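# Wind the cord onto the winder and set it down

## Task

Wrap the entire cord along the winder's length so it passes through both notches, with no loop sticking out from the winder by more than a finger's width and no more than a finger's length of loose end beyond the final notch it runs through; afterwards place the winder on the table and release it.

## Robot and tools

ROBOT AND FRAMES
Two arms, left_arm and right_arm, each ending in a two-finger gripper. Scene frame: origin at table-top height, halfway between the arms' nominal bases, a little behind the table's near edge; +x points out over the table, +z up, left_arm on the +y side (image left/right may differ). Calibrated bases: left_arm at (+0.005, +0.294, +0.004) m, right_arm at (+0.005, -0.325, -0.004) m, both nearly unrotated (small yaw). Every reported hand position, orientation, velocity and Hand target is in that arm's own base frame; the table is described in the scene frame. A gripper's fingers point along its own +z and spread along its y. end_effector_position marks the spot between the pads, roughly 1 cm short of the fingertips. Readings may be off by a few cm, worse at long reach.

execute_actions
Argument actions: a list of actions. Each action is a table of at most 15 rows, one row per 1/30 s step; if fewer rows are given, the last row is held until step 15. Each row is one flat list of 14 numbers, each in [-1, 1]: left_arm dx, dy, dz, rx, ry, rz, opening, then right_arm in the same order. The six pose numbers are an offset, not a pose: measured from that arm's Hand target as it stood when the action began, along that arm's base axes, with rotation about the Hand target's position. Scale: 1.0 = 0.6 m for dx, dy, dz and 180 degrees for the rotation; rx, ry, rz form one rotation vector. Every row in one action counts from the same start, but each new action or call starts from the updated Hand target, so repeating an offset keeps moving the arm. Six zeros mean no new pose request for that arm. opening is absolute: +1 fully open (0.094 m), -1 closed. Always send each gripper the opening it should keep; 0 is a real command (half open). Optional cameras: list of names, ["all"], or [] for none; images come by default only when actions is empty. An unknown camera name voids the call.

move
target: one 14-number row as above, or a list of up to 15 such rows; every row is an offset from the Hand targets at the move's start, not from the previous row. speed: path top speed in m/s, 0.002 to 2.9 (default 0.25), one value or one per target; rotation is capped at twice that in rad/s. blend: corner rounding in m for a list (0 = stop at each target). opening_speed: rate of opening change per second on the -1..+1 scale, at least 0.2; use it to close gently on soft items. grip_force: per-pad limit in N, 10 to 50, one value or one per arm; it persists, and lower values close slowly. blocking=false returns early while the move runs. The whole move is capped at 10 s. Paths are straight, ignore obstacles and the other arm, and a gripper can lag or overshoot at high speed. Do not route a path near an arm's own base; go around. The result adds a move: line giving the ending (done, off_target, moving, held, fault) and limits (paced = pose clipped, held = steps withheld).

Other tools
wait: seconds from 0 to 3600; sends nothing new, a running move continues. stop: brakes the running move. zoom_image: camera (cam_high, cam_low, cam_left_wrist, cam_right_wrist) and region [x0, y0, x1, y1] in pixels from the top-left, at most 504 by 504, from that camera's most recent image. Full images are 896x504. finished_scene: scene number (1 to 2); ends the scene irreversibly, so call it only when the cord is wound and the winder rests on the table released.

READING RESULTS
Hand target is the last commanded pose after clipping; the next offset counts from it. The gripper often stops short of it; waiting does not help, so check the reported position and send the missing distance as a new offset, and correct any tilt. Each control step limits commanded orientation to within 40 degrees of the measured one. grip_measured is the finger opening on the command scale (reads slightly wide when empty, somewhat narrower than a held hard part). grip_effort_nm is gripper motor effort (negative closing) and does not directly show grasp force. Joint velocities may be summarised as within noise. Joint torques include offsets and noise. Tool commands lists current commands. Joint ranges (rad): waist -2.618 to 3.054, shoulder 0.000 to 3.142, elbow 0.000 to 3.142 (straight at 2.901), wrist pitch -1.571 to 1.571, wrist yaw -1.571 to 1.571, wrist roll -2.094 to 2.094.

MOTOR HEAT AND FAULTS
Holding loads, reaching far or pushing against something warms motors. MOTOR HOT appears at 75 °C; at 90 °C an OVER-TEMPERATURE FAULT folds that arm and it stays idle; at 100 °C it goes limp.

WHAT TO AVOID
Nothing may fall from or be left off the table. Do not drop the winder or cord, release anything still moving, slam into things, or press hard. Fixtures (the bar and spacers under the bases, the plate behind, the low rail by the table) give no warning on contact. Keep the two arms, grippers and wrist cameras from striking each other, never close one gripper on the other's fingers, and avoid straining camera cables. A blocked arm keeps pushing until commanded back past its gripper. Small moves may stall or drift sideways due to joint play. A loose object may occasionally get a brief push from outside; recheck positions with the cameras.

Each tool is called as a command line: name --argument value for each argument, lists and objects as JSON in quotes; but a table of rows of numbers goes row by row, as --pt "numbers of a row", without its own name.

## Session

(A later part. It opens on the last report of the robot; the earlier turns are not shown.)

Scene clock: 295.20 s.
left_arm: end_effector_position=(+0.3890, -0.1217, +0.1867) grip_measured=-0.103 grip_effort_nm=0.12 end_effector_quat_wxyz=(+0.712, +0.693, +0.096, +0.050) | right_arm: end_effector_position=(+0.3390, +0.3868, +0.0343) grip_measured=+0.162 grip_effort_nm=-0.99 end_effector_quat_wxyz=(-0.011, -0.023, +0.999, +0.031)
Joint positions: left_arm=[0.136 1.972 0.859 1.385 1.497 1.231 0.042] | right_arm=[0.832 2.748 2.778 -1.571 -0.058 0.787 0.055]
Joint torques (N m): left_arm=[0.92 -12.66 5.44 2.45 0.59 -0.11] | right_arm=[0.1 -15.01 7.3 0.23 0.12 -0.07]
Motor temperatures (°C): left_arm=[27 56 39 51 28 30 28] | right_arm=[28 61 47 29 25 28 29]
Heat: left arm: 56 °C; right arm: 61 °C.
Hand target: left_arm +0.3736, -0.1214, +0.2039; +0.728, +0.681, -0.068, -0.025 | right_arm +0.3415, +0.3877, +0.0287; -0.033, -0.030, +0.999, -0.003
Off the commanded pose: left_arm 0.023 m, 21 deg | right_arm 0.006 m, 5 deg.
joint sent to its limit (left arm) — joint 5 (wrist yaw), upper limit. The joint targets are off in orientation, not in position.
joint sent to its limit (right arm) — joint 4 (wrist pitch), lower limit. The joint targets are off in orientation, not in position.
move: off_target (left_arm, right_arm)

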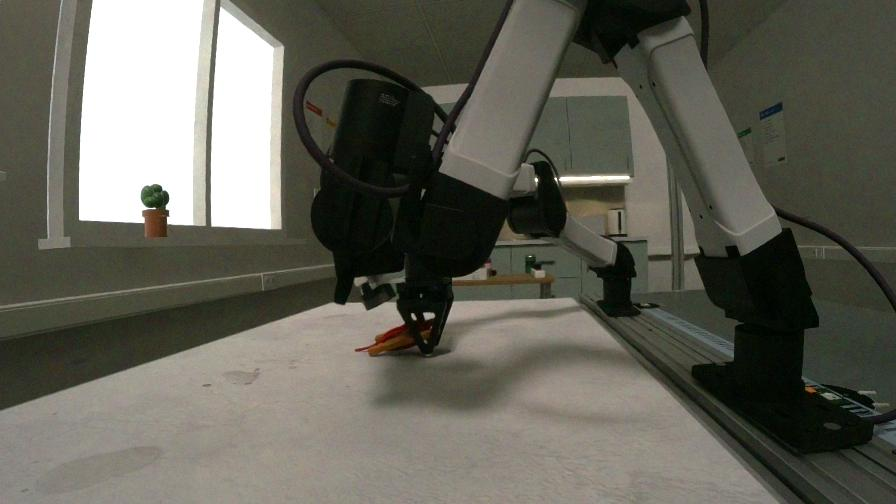

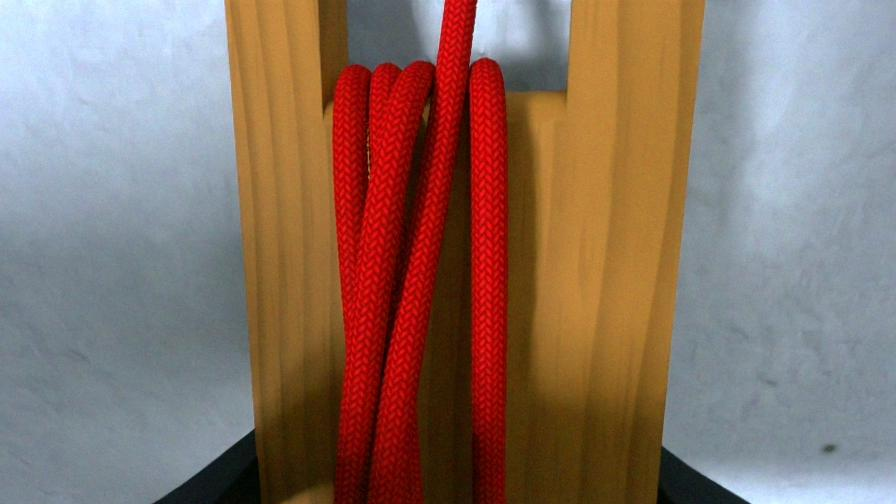

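move --pt "0 0 0 0 0 0 -0.1 0 0 0.01 0.04 -0.05 0 -0.1" --pt "0 0 0 0 0 0 -0.1 0 0 -0.016 0.04 -0.05 0 -0.1" --speed '[0.08,0.04]' --cameras '["cam_low","cam_high"]'

zoom_image --camera "cam_low" --region '[330, 270, 490, 390]'

Scene clock: 300.20 s.
left_arm: end_effector_position=(+0.3890, -0.1217, +0.1867) grip_measured=-0.103 grip_effort_nm=0.12 end_effector_quat_wxyz=(+0.712, +0.693, +0.096, +0.050) | right_arm: end_effector_position=(+0.3364, +0.3814, +0.0281) grip_measured=+0.159 grip_effort_nm=-0.99 end_effector_quat_wxyz=(+0.030, -0.026, +0.998, +0.052)
Joint positions: left_arm=[0.136 1.972 0.859 1.385 1.497 1.231 0.042] | right_arm=[0.838 2.475 2.225 -1.204 -0.029 0.788 0.054]
Joint torques (N m): left_arm=[0.92 -12.66 5.44 2.45 0.59 -0.11] | right_arm=[0.55 -16.12 3.08 1.07 0.21 -0.01]
Motor temperatures (°C): left_arm=[27 57 39 50 28 30 28] | right_arm=[28 63 47 28 25 28 30]
Heat: left arm: 57 °C; right arm: 63 °C.
Hand target: left_arm +0.3736, -0.1214, +0.2039; +0.728, +0.681, -0.068, -0.025 | right_arm +0.3414, +0.3877, +0.0191; +0.047, -0.032, +0.997, +0.058
Off the commanded pose: left_arm 0.023 m, 21 deg | right_arm 0.012 m, 2 deg.
joint sent to its limit (left arm) — joint 5 (wrist yaw), upper limit. The joint targets are off in orientation, not in position.
move: off_target (right_arm)
Images, in order (width x height): cam_high 896x504, cam_low 896x504.

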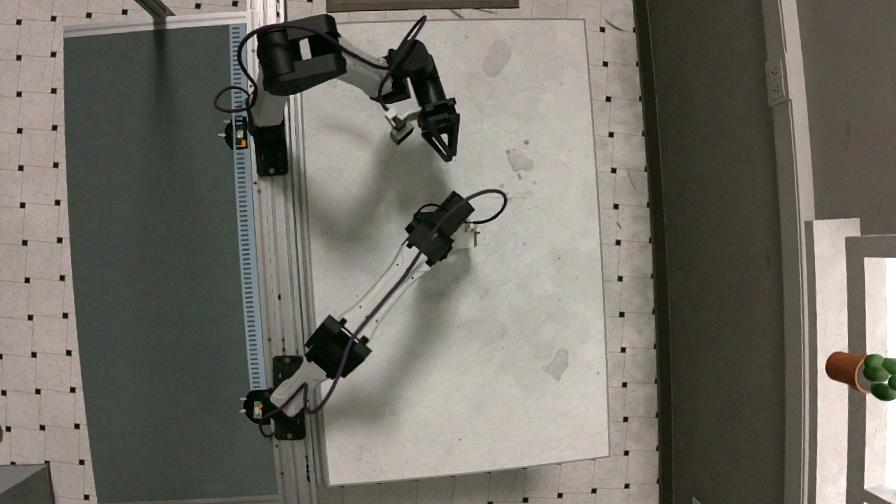

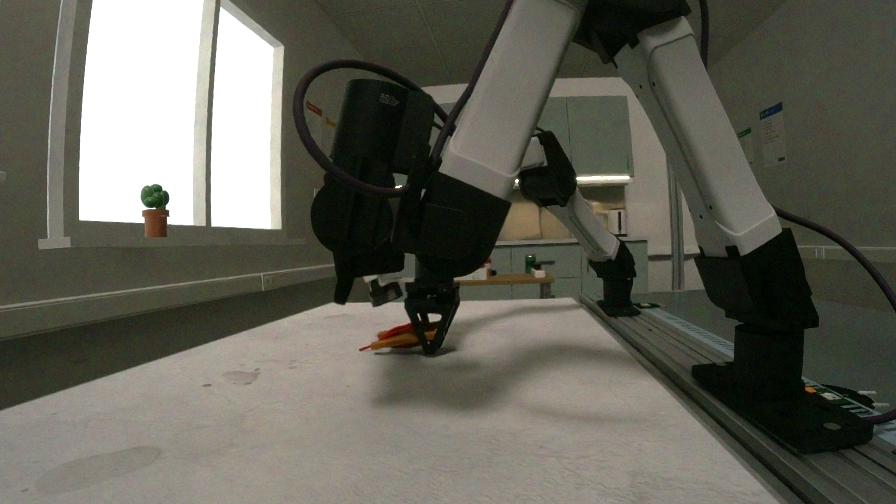

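Scaled by 3.150 from the camera's image (finer frame: 1280x720).

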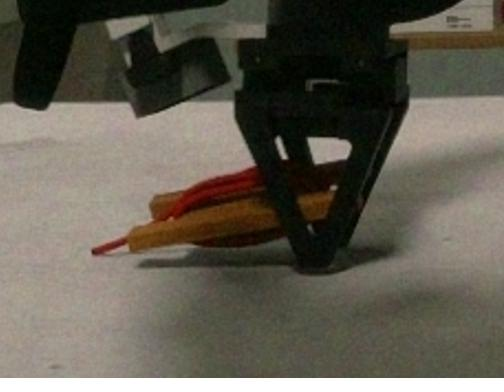

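move --target '[0,0,0,0,0,0,-0.1,0,0,-0.012,0.02,-0.03,0,-0.1]' --speed 0.03 --cameras '["cam_low"]'

zoom_image --camera "cam_low" --region '[330, 270, 490, 390]'

Scene clock: 304.07 s.
left_arm: end_effector_position=(+0.3890, -0.1217, +0.1867) grip_measured=-0.103 grip_effort_nm=0.12 end_effector_quat_wxyz=(+0.712, +0.693, +0.096, +0.050) | right_arm: end_effector_position=(+0.3351, +0.3809, +0.0293) grip_measured=+0.159 grip_effort_nm=-0.99 end_effector_quat_wxyz=(+0.080, -0.031, +0.993, +0.081)
Joint positions: left_arm=[0.136 1.972 0.859 1.385 1.497 1.231 0.042] | right_arm=[0.852 2.327 1.949 -0.963 0.007 0.788 0.054]
Joint torques (N m): left_arm=[0.92 -12.66 5.45 2.45 0.59 -0.11] | right_arm=[0.31 -13.45 2.91 1.45 0.18 0.02]
Motor temperatures (°C): left_arm=[27 58 39 50 28 30 28] | right_arm=[28 64 47 29 25 28 30]
Heat: left arm: 58 °C; right arm: 64 °C.
Hand target: left_arm +0.3736, -0.1214, +0.2039; +0.728, +0.681, -0.068, -0.025 | right_arm +0.3415, +0.3878, +0.0121; +0.095, -0.033, +0.991, +0.088
Off the commanded pose: left_arm 0.023 m, 21 deg | right_arm 0.020 m, 2 deg.
joint sent to its limit (left arm) — joint 5 (wrist yaw), upper limit. The joint targets are off in orientation, not in position.
move: off_target (right_arm)

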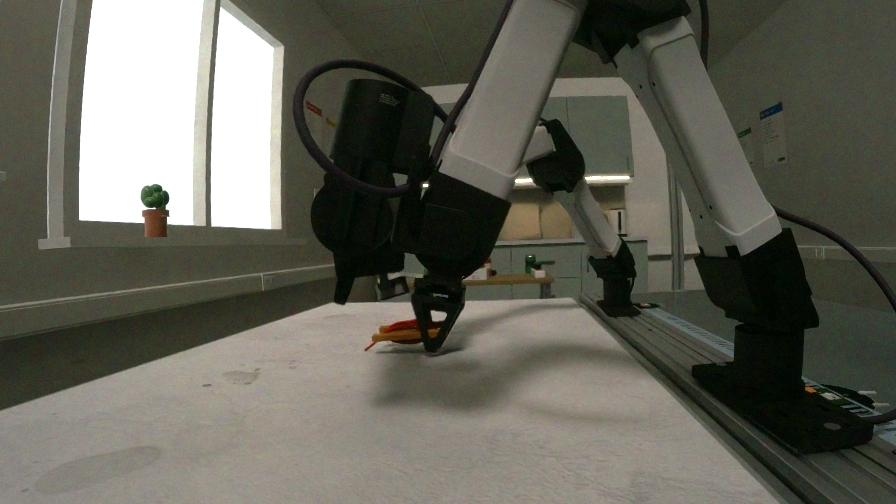

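Scaled by 3.150 from the camera's image (finer frame: 1280x720).

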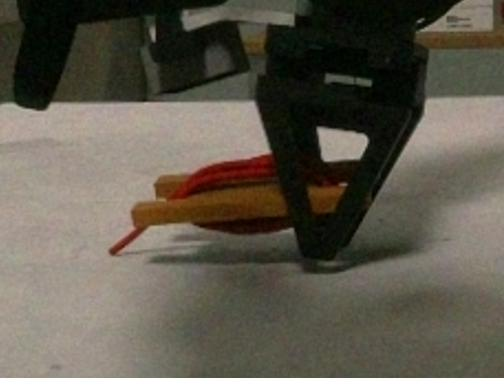

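move --target '[0,0,0,0,0,0,-0.1,0,0,0.003,-0.022,0.033,0,-0.1]' --speed 0.05

move --target '[0,0,0,0,0,0,-0.1,0,0,0,0,0,0,0.25]' --opening_speed 0.2 --cameras '["cam_low","cam_right_wrist"]'

zoom_image --camera "cam_low" --region '[330, 270, 490, 390]'

Scene clock: 307.27 s.
left_arm: end_effector_position=(+0.3890, -0.1217, +0.1867) grip_measured=-0.103 grip_effort_nm=0.12 end_effector_quat_wxyz=(+0.712, +0.693, +0.096, +0.050) | right_arm: end_effector_position=(+0.3422, +0.3874, +0.0297) grip_measured=+0.159 grip_effort_nm=-0.99 end_effector_quat_wxyz=(+0.063, -0.031, +0.996, +0.058)
Joint positions: left_arm=[0.136 1.972 0.859 1.385 1.497 1.231 0.042] | right_arm=[0.852 2.446 2.172 -1.126 0.013 0.788 0.054]
Joint torques (N m): left_arm=[0.92 -12.66 5.44 2.45 0.59 -0.11] | right_arm=[-0.68 -12.4 6.93 0.47 -0.12 -0.01]
Motor temperatures (°C): left_arm=[27 58 39 50 28 30 27] | right_arm=[28 64 47 29 25 28 30]
Heat: left arm: 58 °C; right arm: 64 °C.
Hand target: left_arm +0.3736, -0.1214, +0.2039; +0.728, +0.681, -0.068, -0.025 | right_arm +0.3415, +0.3878, +0.0139; +0.042, -0.032, +0.997, +0.055
Off the commanded pose: left_arm 0.023 m, 21 deg | right_arm 0.016 m, 2 deg.
joint sent to its limit (left arm) — joint 5 (wrist yaw), upper limit. The joint targets are off in orientation, not in position.
move: off_target (right_arm)

Scene clock: 309.60 s.
left_arm: end_effector_position=(+0.3890, -0.1217, +0.1867) grip_measured=-0.103 grip_effort_nm=0.12 end_effector_quat_wxyz=(+0.712, +0.693, +0.096, +0.050) | right_arm: end_effector_position=(+0.3418, +0.3886, +0.0300) grip_measured=+0.248 grip_effort_nm=0.13 end_effector_quat_wxyz=(+0.061, -0.036, +0.996, +0.060)
Joint positions: left_arm=[0.136 1.972 0.859 1.385 1.497 1.231 0.042] | right_arm=[0.852 2.448 2.176 -1.128 0.007 0.779 0.059]
Joint torques (N m): left_arm=[0.92 -12.67 5.44 2.45 0.59 -0.11] | right_arm=[-0.68 -12.48 6.78 0.48 -0.1 -0.01]
Motor temperatures (°C): left_arm=[27 58 39 49 28 30 27] | right_arm=[28 64 47 29 25 28 30]
Heat: left arm: 58 °C; right arm: 64 °C.
Hand target: left_arm +0.3736, -0.1214, +0.2039; +0.728, +0.681, -0.068, -0.025 | right_arm +0.3415, +0.3878, +0.0139; +0.042, -0.032, +0.997, +0.055
Off the commanded pose: left_arm 0.023 m, 21 deg | right_arm 0.016 m, 2 deg.
joint sent to its limit (left arm) — joint 5 (wrist yaw), upper limit. The joint targets are off in orientation, not in position.
move: done

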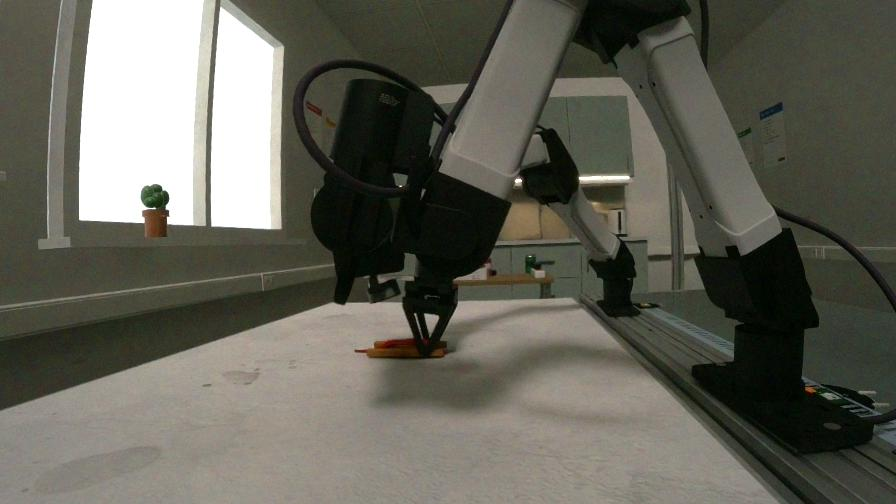

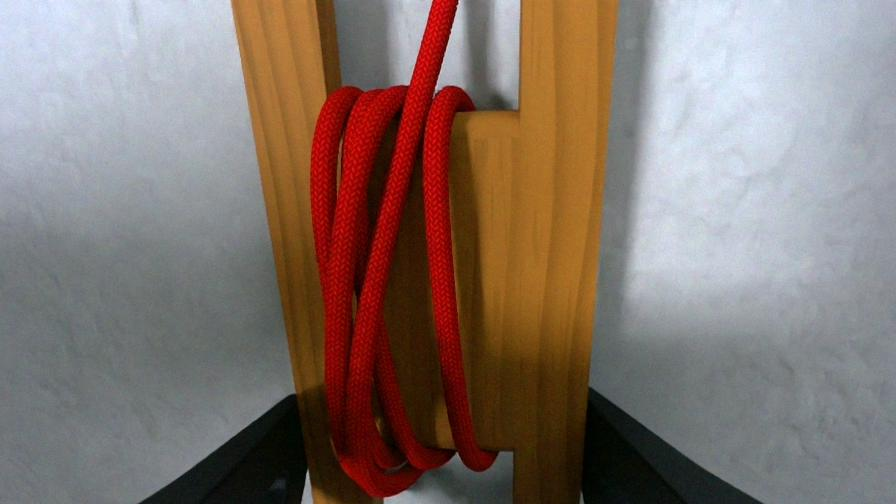

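Scaled by 3.150 from the camera's image (finer frame: 1280x720).

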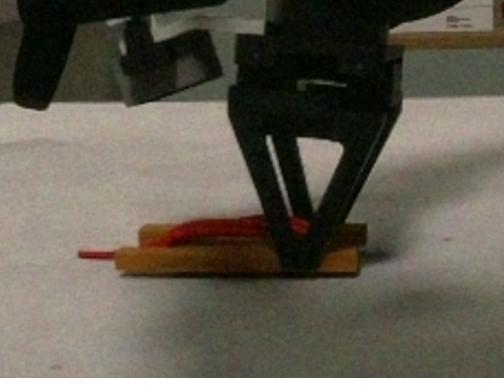

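move --pt "0 0 0 0 0 0 -0.1 0 0 0.012 0 0 0 0.55" --pt "0 0 0 0 0 0 -0.1 0 0 0.28 0 0 0 0.55" --pt "0 0 0 0 0 0 -0.1 0 -0.25 0.28 0 0 0 0.55" --speed 0.12 --opening_speed 0.5 --cameras '["cam_low","cam_high"]'

zoom_image --camera "cam_high" --region '[400, 170, 520, 290]'

zoom_image --camera "cam_low" --region '[330, 310, 490, 390]'

Scene clock: 316.37 s.
left_arm: end_effector_position=(+0.3890, -0.1217, +0.1867) grip_measured=-0.103 grip_effort_nm=0.12 end_effector_quat_wxyz=(+0.712, +0.693, +0.096, +0.050) | right_arm: end_effector_position=(+0.3399, +0.2376, +0.1730) grip_measured=+0.548 grip_effort_nm=0.13 end_effector_quat_wxyz=(+0.026, -0.024, +0.998, +0.042)
Joint positions: left_arm=[0.136 1.972 0.859 1.385 1.497 1.231 0.042] | right_arm=[0.592 2.098 2.173 -1.557 -0.043 0.546 0.073]
Joint torques (N m): left_arm=[0.92 -12.66 5.42 2.45 0.59 -0.11] | right_arm=[-0.36 -16.25 3.75 0.65 -0.08 -0.12]
Motor temperatures (°C): left_arm=[27 59 39 49 28 30 27] | right_arm=[28 65 47 28 25 28 29]
Heat: left arm: 59 °C; right arm: 65 °C.
Hand target: left_arm +0.3736, -0.1214, +0.2039; +0.728, +0.681, -0.068, -0.025 | right_arm +0.3415, +0.2378, +0.1818; +0.042, -0.032, +0.997, +0.055
Off the commanded pose: left_arm 0.023 m, 21 deg | right_arm 0.009 m, 3 deg.
joint sent to its limit (left arm) — joint 5 (wrist yaw), upper limit. The joint targets are off in orientation, not in position.
move: off_target (right_arm)
Images, in order (width x height): cam_high 896x504, cam_low 896x504.

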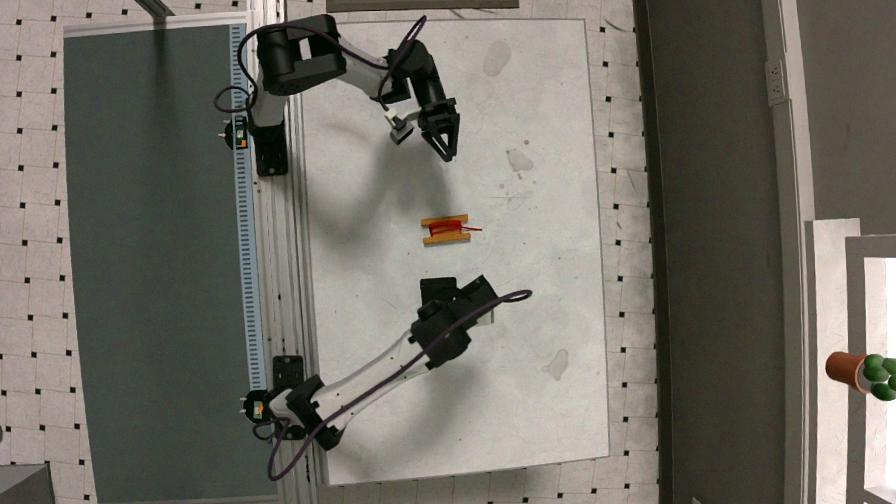

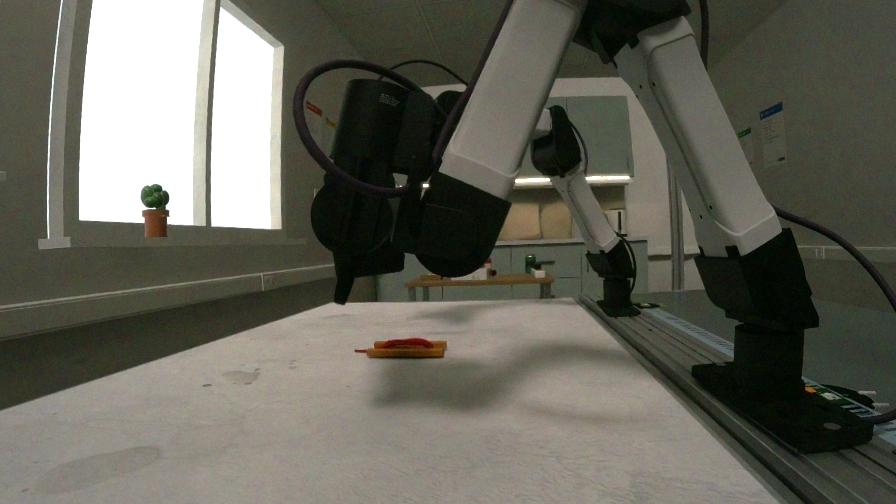

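Scaled by 4.200 from the camera's image (finer frame: 1280x720).

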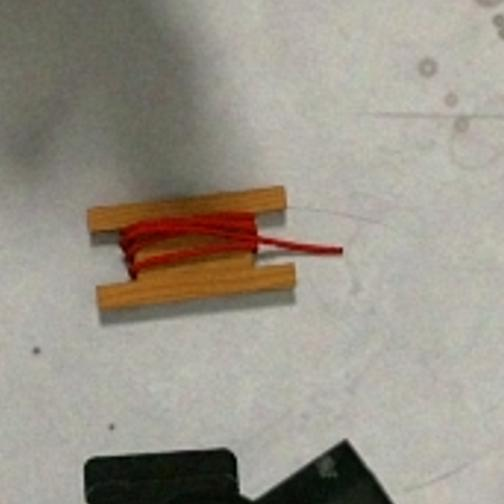

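Scaled by 3.150 from the camera's image (finer frame: 1280x720).

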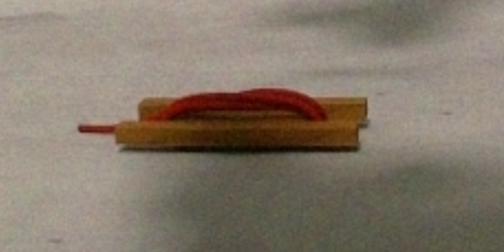

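finished_scene --scene 2

The scene is finished: the task was done.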